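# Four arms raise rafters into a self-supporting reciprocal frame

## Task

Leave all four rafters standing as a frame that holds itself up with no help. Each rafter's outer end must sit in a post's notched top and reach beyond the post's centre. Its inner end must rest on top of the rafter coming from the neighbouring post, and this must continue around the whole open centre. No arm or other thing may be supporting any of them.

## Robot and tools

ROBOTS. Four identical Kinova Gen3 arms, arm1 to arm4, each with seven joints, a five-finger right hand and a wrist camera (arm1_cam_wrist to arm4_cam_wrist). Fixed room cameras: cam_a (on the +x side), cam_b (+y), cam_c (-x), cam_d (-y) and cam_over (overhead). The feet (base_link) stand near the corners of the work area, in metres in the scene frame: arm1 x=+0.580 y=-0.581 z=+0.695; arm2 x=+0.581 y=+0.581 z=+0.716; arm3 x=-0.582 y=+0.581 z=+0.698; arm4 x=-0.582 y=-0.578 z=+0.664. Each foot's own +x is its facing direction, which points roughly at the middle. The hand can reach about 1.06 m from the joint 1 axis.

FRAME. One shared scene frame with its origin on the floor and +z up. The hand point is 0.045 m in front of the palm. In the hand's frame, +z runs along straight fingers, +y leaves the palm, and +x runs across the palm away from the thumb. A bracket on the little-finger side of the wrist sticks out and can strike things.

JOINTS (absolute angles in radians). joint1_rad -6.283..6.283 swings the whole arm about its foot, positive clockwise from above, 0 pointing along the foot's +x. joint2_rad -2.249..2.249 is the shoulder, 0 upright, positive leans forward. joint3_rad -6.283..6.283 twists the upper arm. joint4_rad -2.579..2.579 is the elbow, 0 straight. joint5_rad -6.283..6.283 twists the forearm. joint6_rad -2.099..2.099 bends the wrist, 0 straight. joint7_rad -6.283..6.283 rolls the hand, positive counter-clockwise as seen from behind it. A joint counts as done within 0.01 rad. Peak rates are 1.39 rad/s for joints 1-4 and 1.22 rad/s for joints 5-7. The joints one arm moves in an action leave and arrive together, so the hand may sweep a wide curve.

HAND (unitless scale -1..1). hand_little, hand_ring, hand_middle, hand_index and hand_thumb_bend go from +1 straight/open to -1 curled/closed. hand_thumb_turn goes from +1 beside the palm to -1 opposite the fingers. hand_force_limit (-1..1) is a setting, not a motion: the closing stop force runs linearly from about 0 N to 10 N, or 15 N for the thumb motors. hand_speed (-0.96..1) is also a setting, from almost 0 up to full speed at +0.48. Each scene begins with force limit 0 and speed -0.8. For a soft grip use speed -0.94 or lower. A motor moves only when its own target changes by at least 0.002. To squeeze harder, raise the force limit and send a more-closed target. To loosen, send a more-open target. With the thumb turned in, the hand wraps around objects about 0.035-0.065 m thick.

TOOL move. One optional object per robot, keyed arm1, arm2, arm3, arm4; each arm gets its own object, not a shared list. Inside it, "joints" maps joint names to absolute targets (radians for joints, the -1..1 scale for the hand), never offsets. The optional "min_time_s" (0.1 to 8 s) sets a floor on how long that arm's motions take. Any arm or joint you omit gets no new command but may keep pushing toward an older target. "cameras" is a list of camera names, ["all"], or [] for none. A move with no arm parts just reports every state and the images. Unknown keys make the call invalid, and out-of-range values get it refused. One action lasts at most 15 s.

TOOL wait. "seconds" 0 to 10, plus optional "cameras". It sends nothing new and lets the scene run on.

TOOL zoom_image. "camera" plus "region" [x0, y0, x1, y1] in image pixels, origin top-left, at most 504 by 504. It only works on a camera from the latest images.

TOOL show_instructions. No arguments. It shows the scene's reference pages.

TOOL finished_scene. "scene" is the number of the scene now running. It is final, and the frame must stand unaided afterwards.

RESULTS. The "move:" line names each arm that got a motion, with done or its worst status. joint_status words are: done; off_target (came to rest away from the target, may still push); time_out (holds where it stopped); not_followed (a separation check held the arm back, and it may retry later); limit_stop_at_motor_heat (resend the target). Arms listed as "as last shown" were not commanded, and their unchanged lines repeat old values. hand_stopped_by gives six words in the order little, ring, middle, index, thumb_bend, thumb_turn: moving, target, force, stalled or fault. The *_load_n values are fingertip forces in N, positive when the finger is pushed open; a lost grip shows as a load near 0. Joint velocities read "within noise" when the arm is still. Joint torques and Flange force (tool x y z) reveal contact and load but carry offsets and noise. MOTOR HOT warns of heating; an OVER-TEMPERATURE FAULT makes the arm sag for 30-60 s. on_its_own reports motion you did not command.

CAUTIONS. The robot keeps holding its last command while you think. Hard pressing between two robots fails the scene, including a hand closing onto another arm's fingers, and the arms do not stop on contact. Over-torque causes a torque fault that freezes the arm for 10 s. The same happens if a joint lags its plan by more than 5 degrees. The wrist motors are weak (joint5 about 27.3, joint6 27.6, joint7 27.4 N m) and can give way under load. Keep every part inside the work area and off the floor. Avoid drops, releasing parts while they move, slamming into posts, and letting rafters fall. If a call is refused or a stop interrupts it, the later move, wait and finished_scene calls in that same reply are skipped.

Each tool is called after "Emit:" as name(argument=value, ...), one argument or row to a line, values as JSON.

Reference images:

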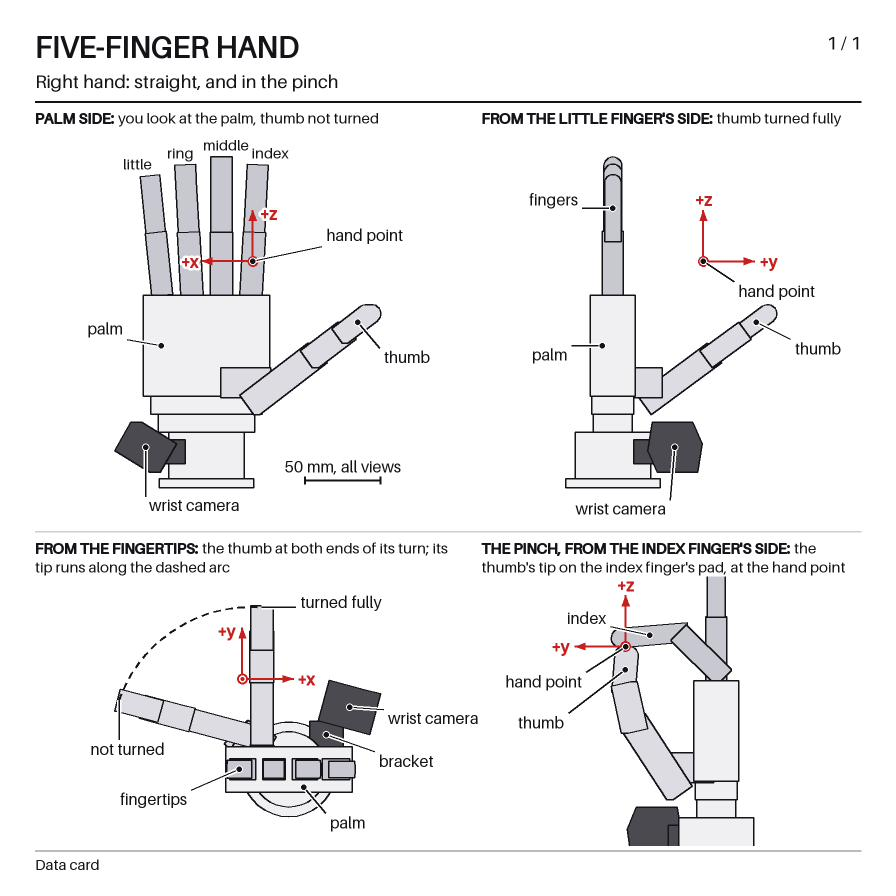

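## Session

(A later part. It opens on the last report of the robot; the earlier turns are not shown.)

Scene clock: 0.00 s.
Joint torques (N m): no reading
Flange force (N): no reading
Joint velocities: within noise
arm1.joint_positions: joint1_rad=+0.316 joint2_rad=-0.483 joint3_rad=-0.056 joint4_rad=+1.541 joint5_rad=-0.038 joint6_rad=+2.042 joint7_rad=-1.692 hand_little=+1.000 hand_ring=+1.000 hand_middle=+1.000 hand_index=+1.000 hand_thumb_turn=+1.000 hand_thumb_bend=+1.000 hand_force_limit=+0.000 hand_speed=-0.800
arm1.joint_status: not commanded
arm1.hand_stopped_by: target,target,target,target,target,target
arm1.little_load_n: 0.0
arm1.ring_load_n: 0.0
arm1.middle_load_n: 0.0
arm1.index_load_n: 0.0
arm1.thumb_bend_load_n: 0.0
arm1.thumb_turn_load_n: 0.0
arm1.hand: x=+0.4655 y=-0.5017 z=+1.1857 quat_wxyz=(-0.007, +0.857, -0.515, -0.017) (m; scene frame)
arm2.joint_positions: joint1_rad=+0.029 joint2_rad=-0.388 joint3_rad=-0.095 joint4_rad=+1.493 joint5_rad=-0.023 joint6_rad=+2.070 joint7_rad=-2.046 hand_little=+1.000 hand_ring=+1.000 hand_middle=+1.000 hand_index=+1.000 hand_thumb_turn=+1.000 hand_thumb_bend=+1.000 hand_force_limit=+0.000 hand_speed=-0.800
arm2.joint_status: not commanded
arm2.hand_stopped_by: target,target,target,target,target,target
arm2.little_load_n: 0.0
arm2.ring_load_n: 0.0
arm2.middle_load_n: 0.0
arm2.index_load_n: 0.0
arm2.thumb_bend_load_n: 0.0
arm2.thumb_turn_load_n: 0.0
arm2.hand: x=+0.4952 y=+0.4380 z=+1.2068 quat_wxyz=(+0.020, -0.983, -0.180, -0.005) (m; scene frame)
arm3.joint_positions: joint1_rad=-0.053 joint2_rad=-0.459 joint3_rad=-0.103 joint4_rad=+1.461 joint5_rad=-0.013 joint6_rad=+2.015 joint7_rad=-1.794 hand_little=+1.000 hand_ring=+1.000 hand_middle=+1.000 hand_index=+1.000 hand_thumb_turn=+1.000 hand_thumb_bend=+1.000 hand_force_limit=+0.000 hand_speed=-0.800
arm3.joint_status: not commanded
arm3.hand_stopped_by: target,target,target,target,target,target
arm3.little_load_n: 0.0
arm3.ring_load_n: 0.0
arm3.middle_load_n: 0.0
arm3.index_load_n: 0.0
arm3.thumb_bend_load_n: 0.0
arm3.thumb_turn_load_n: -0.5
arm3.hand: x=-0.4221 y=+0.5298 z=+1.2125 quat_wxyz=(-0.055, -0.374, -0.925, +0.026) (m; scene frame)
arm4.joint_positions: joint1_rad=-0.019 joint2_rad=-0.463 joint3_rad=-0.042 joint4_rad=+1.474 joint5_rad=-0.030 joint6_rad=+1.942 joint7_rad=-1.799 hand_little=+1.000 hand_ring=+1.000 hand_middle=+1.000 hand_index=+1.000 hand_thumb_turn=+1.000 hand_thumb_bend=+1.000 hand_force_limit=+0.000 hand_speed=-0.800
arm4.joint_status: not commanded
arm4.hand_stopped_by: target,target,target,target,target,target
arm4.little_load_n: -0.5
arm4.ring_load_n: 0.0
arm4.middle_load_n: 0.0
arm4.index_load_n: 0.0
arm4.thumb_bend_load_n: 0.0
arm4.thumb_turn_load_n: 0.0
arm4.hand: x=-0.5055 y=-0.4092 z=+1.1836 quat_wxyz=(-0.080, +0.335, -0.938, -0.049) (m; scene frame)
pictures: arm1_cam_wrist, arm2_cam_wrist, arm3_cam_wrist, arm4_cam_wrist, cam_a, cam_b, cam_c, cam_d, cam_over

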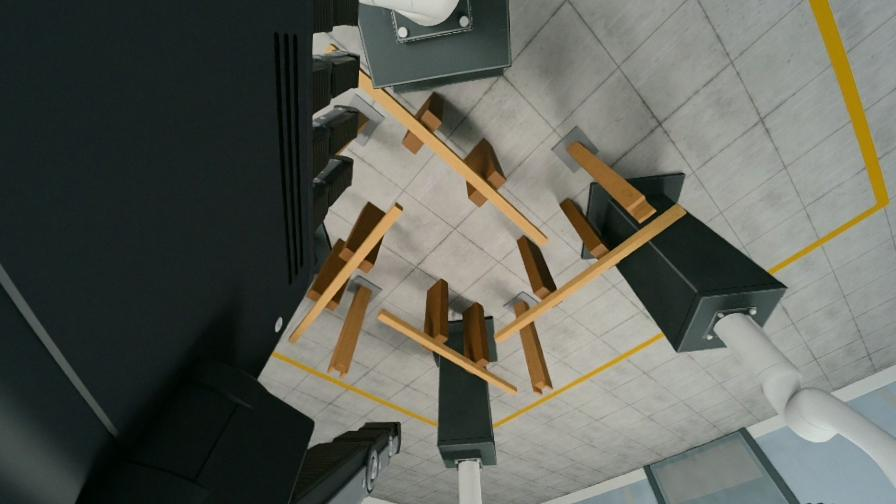

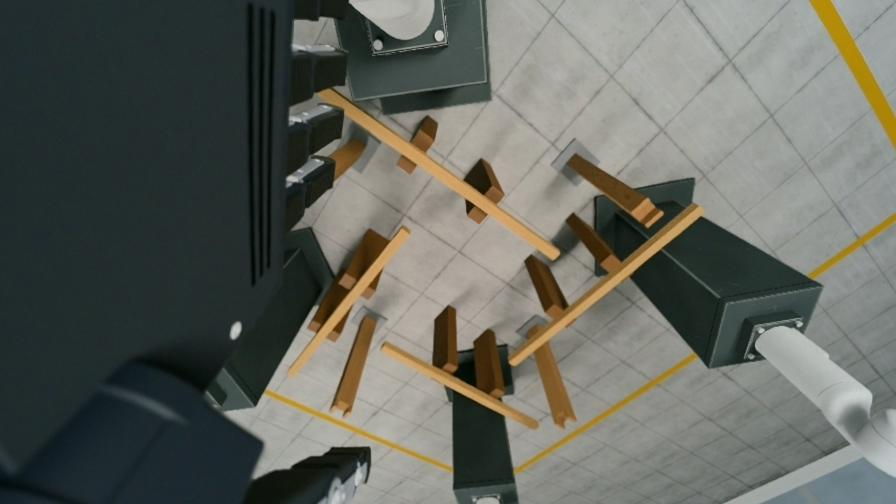

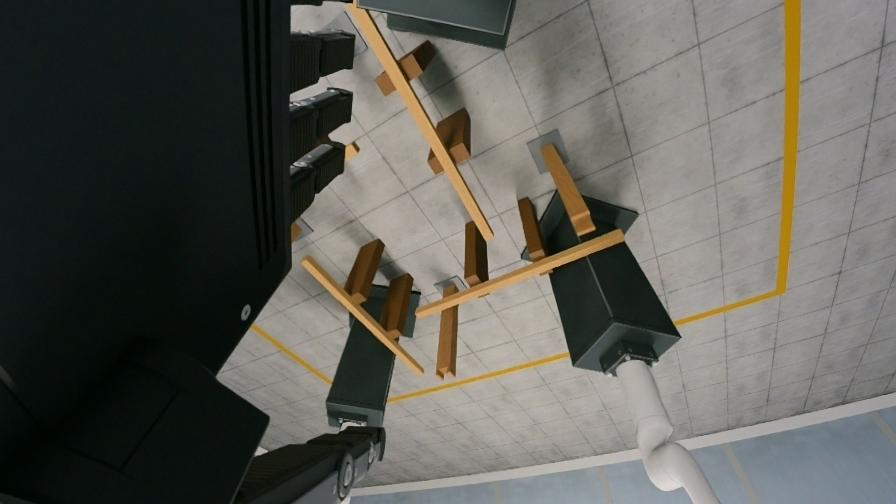

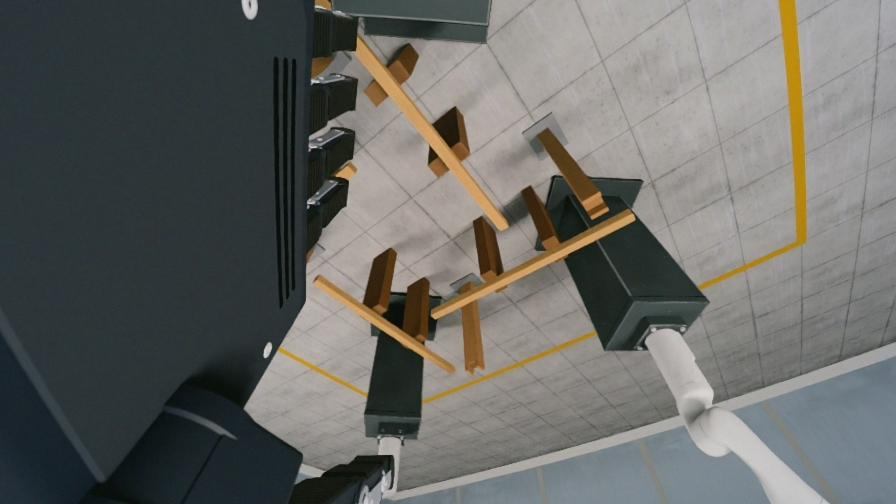

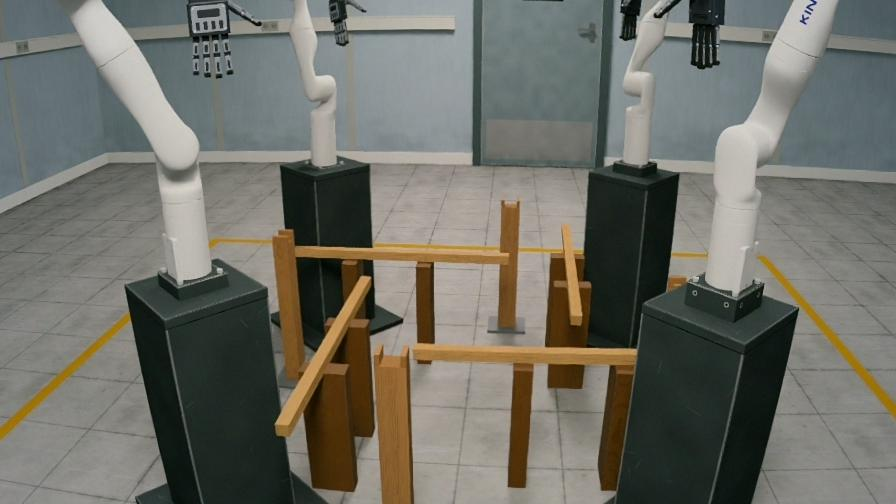

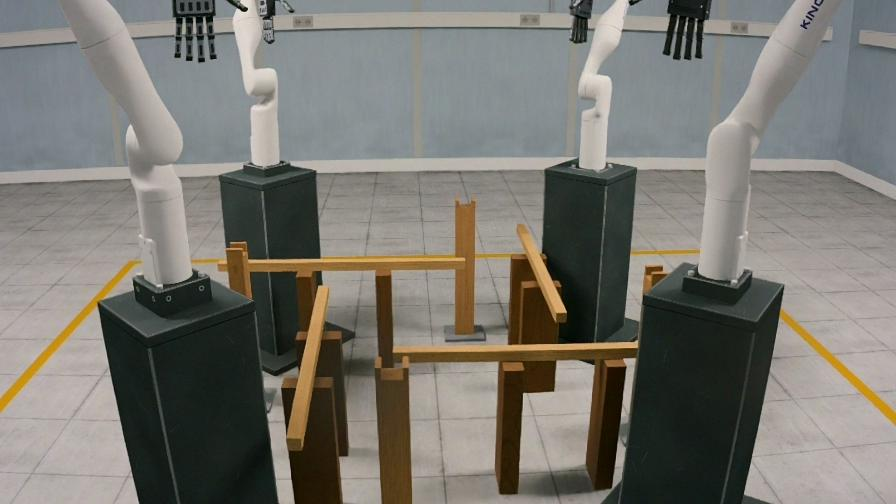

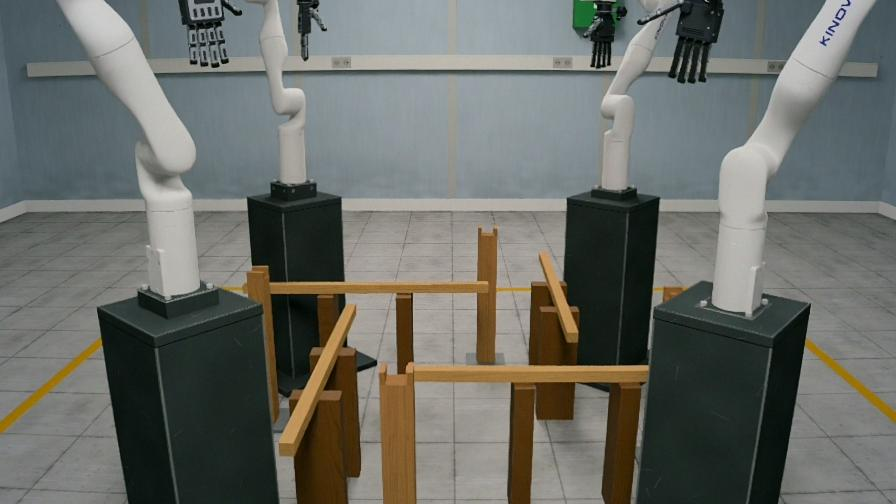

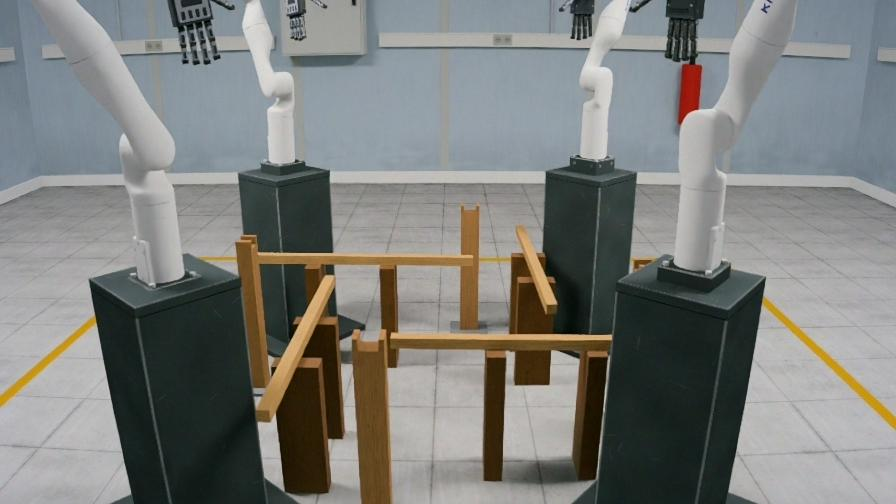

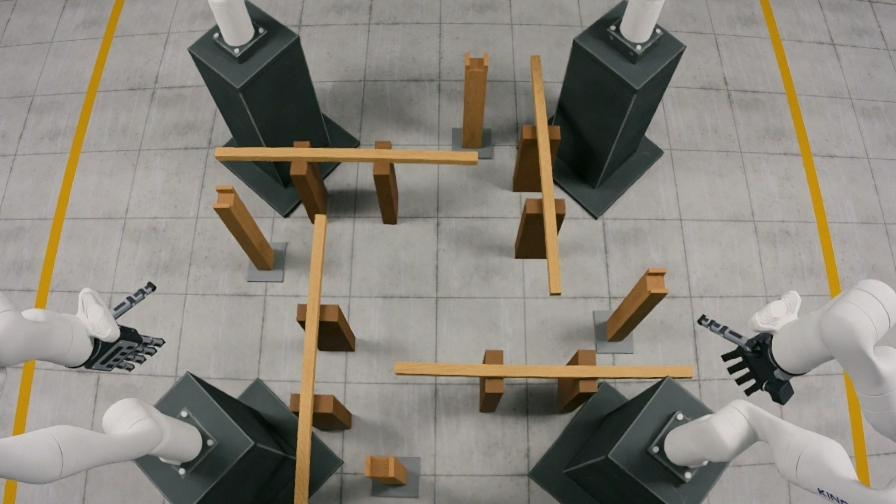

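Emit:
move(
  arm1={"joints":{"joint1_rad":0.0475,"joint2_rad":1.1338,"joint3_rad":0,"joint4_rad":1.9753,"joint5_rad":0,"joint6_rad":0.0325,"joint7_rad":-0.8352,"hand_thumb_turn":-1,"hand_speed":-0.4},"min_time_s":5},
  arm2={"joints":{"joint1_rad":-0.0781,"joint2_rad":1.1969,"joint3_rad":0,"joint4_rad":1.9091,"joint5_rad":0,"joint6_rad":0.0356,"joint7_rad":-0.8295,"hand_thumb_turn":-1,"hand_speed":-0.4},"min_time_s":5},
  arm3={"joints":{"joint1_rad":0.0283,"joint2_rad":1.1477,"joint3_rad":0,"joint4_rad":1.8630,"joint5_rad":0,"joint6_rad":0.1309,"joint7_rad":-0.8516,"hand_thumb_turn":-1,"hand_speed":-0.4},"min_time_s":5},
  arm4={"joints":{"joint1_rad":0.0054,"joint2_rad":1.0657,"joint3_rad":0,"joint4_rad":1.9441,"joint5_rad":0,"joint6_rad":0.1318,"joint7_rad":-0.8367,"hand_thumb_turn":-1,"hand_speed":-0.4},"min_time_s":5},
  cameras=["all"],
)

Scene clock: 468.23 s.
Joint torques (N m): arm1=[2.2 -19.64 2.59 1.96 -0.25 0.29 0.2] | arm2=[-1.89 -21.94 -0.89 0.51 0.21 0.04 -0.04] | arm3=[1.34 -23.11 1.59 -0.06 0.32 0.19 -0.02] | arm4=[1.32 -23.64 0.71 -3.39 0.4 -0.84 0.1]
Flange force (N): arm1=[-7.9 -0.4 -2.0] | arm2=[1.3 -5.8 0.7] | arm3=[-5.0 -0.3 1.7] | arm4=[0.1 4.8 1.0]
move: arm1 done; arm2 done; arm3 done; arm4 done
Joint velocities: within noise
arm1.joint_positions: joint1_rad=+0.048 joint2_rad=+1.134 joint3_rad=+0.000 joint4_rad=+1.975 joint5_rad=+0.000 joint6_rad=+0.032 joint7_rad=-0.835 hand_little=+1.000 hand_ring=+1.000 hand_middle=+1.000 hand_index=+1.000 hand_thumb_turn=-1.000 hand_thumb_bend=+1.000 hand_force_limit=+0.000 hand_speed=-0.400
arm1.joint_status: all done
arm1.hand_stopped_by: target,target,target,target,target,target
arm1.little_load_n: 0.0
arm1.ring_load_n: 0.0
arm1.middle_load_n: 0.0
arm1.index_load_n: 0.0
arm1.thumb_bend_load_n: -0.5
arm1.thumb_turn_load_n: 0.0
arm1.hand: x=+0.2822 y=-0.3530 z=+0.5192 quat_wxyz=(+0.000, +1.000, -0.012, +0.003) (m; scene frame)
arm2.joint_positions: joint1_rad=-0.078 joint2_rad=+1.197 joint3_rad=+0.000 joint4_rad=+1.909 joint5_rad=+0.000 joint6_rad=+0.036 joint7_rad=-0.830 hand_little=+1.000 hand_ring=+1.000 hand_middle=+1.000 hand_index=+1.000 hand_thumb_turn=-1.000 hand_thumb_bend=+1.000 hand_force_limit=+0.000 hand_speed=-0.400
arm2.joint_status: all done
arm2.hand_stopped_by: target,target,target,target,target,target
arm2.little_load_n: 0.0
arm2.ring_load_n: 0.0
arm2.middle_load_n: 0.0
arm2.index_load_n: 0.0
arm2.thumb_bend_load_n: 0.0
arm2.thumb_turn_load_n: 0.0
arm2.hand: x=+0.3539 y=+0.2669 z=+0.5185 quat_wxyz=(+0.005, -0.701, -0.713, +0.002) (m; scene frame)
arm3.joint_positions: joint1_rad=+0.028 joint2_rad=+1.148 joint3_rad=+0.000 joint4_rad=+1.863 joint5_rad=+0.000 joint6_rad=+0.131 joint7_rad=-0.852 hand_little=+1.000 hand_ring=+1.000 hand_middle=+1.000 hand_index=+1.000 hand_thumb_turn=-1.000 hand_thumb_bend=+1.000 hand_force_limit=+0.000 hand_speed=-0.400
arm3.joint_status: all done
arm3.hand_stopped_by: target,target,target,target,target,target
arm3.little_load_n: 0.0
arm3.ring_load_n: 0.0
arm3.middle_load_n: 0.0
arm3.index_load_n: 0.0
arm3.thumb_bend_load_n: 0.0
arm3.thumb_turn_load_n: 0.0
arm3.hand: x=-0.2513 y=+0.3402 z=+0.5199 quat_wxyz=(+0.002, -0.005, -1.000, -0.002) (m; scene frame)
arm4.joint_positions: joint1_rad=+0.005 joint2_rad=+1.066 joint3_rad=+0.000 joint4_rad=+1.944 joint5_rad=+0.000 joint6_rad=+0.132 joint7_rad=-0.837 hand_little=+1.000 hand_ring=+1.000 hand_middle=+1.000 hand_index=+1.000 hand_thumb_turn=-1.000 hand_thumb_bend=+1.000 hand_force_limit=+0.000 hand_speed=-0.400
arm4.joint_status: all done
arm4.hand_stopped_by: target,target,target,target,target,target
arm4.little_load_n: 0.0
arm4.ring_load_n: 0.0
arm4.middle_load_n: 0.0
arm4.index_load_n: 0.0
arm4.thumb_bend_load_n: 0.0
arm4.thumb_turn_load_n: 0.0
arm4.hand: x=-0.3478 y=-0.2609 z=+0.5186 quat_wxyz=(-0.001, +0.707, -0.707, +0.005) (m; scene frame)
pictures: arm1_cam_wrist, arm2_cam_wrist, arm3_cam_wrist, arm4_cam_wrist, cam_a, cam_b, cam_c, cam_d, cam_over
camera_calibration:
arm1_cam_wrist: T_world_to_cam=[[0.183844, -0.982754, 0.0199133, -0.407964], [-0.831292, -0.144635, 0.536689, -0.0962225], [-0.524553, -0.115221, -0.843545, 0.659447], [0, 0, 0, 1]] pos_world=[0.340927, -0.338863, 0.616039]
arm2_cam_wrist: T_world_to_cam=[[0.956703, 0.289943, 0.0255273, -0.431939], [0.239114, -0.832926, 0.499058, -0.124618], [0.165961, -0.471347, -0.866192, 0.629703], [0, 0, 0, 1]] pos_world=[0.33853, 0.318248, 0.618662]
arm3_cam_wrist: T_world_to_cam=[[-0.222982, 0.974777, -0.00937227, -0.380183], [0.825951, 0.194027, 0.5293, -0.135801], [0.517769, 0.110284, -0.848383, 0.649637], [0, 0, 0, 1]] pos_world=[-0.308971, 0.325298, 0.619457]
arm4_cam_wrist: T_world_to_cam=[[-0.977749, -0.20974, 0.0040464, -0.391691], [-0.182996, 0.862193, 0.472372, -0.0765634], [-0.102564, 0.461121, -0.88139, 0.661833], [0, 0, 0, 1]] pos_world=[-0.329106, -0.321326, 0.621084]

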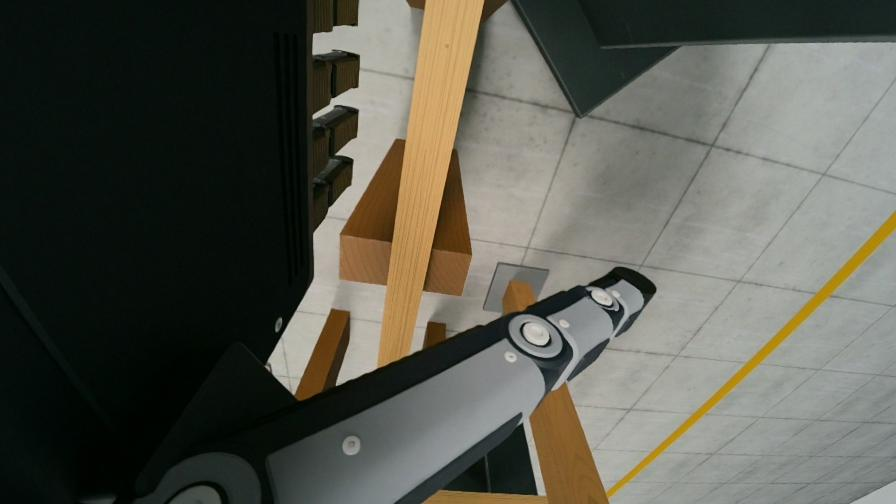

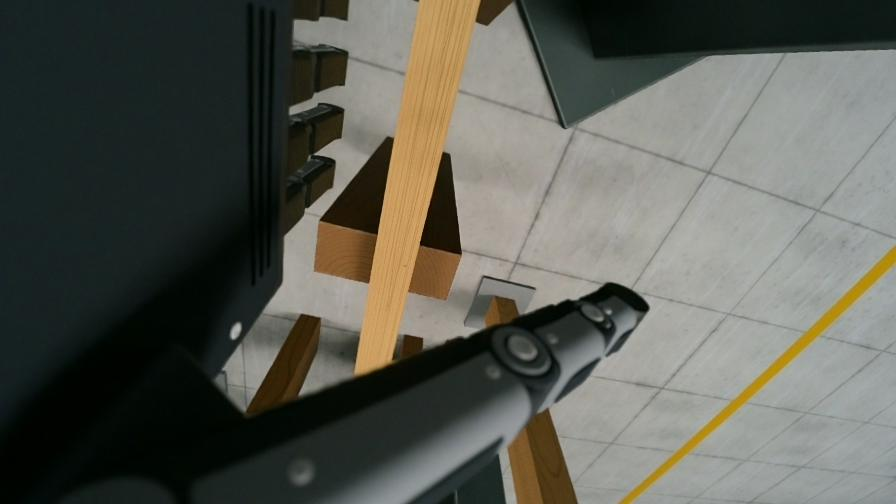

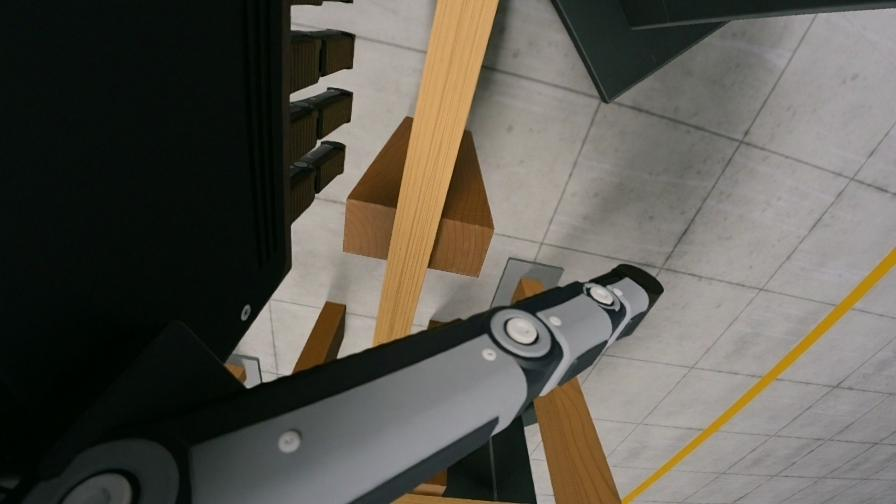

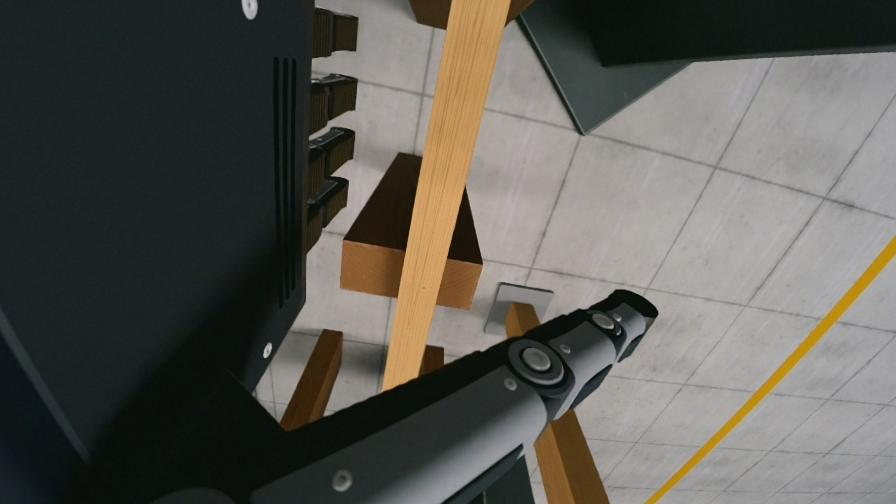

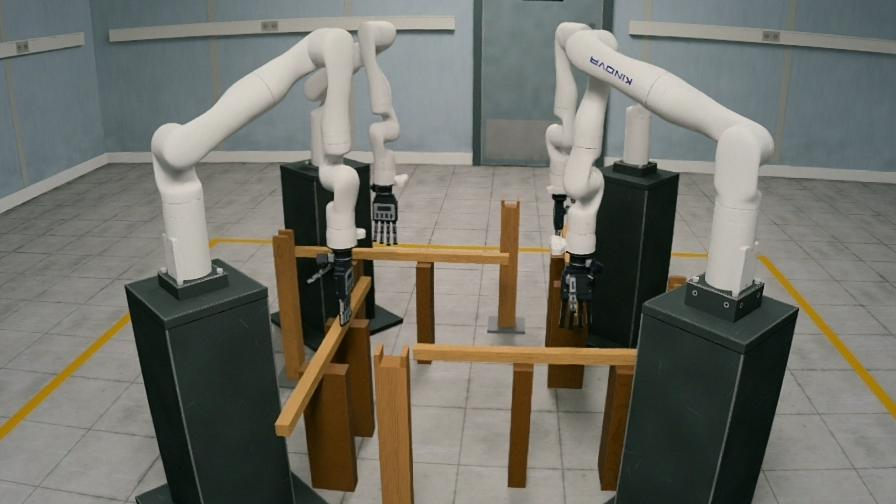

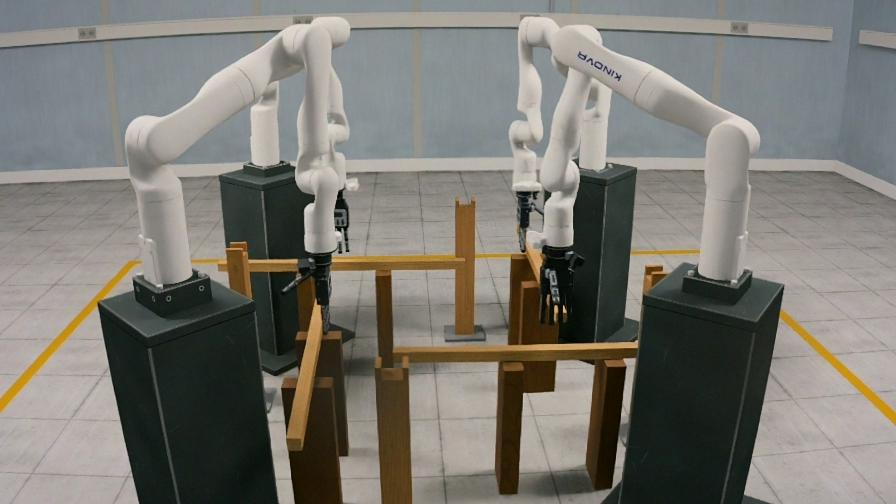

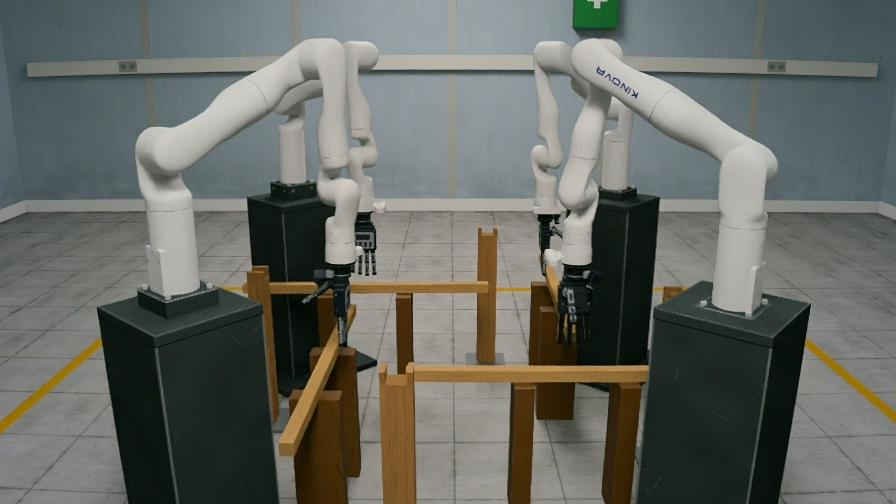

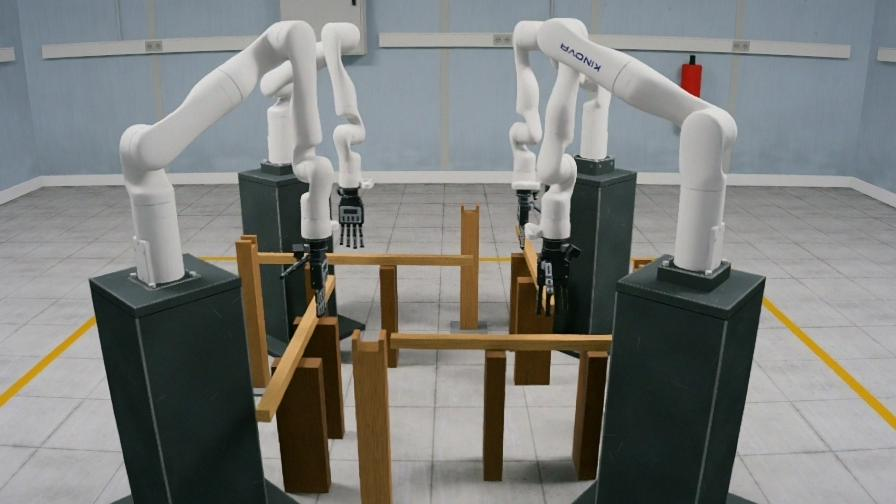

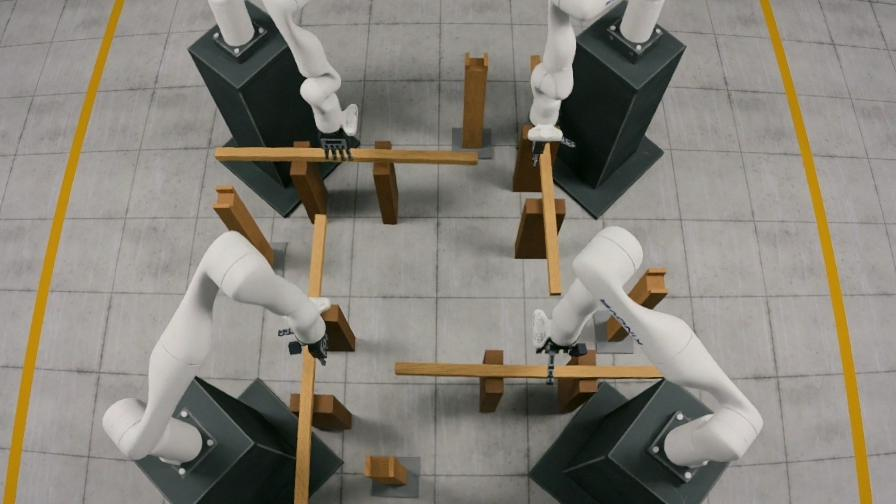

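Emit:
zoom_image(
  camera="cam_a",
  region=[290, 230, 390, 350],
)

Emit:
zoom_image(
  camera="cam_b",
  region=[270, 240, 370, 350],
)

Emit:
zoom_image(
  camera="cam_c",
  region=[290, 250, 390, 360],
)

Emit:
zoom_image(
  camera="cam_d",
  region=[270, 230, 370, 340],
)

Scaled by 4.200 from the camera's 896x504 image, which has a finer 1280x720 frame.

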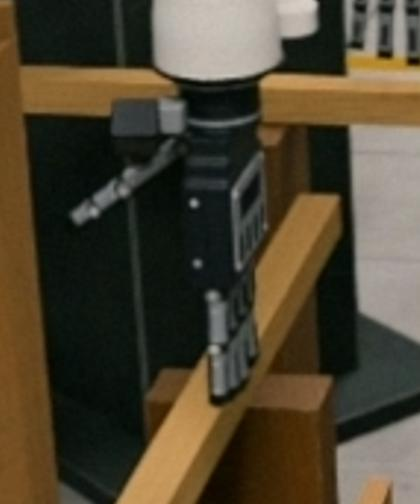

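Scaled by 4.582 from the camera's 896x504 image, which has a finer 1280x720 frame.

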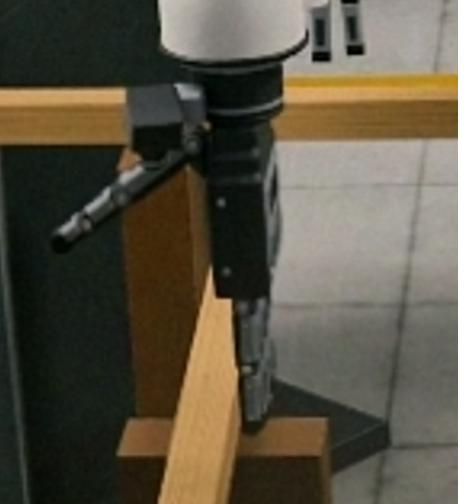

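Scaled by 4.582 from the camera's 896x504 image, which has a finer 1280x720 frame.

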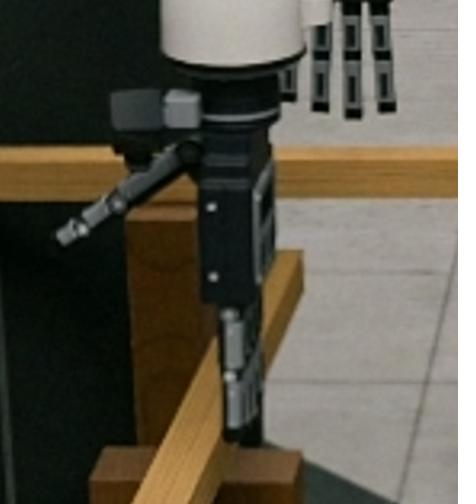

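Scaled by 4.582 from the camera's 896x504 image, which has a finer 1280x720 frame.

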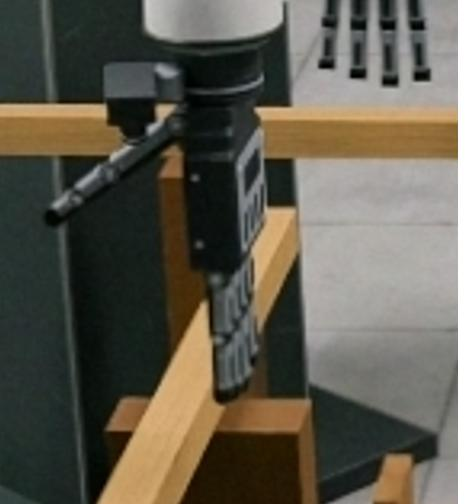

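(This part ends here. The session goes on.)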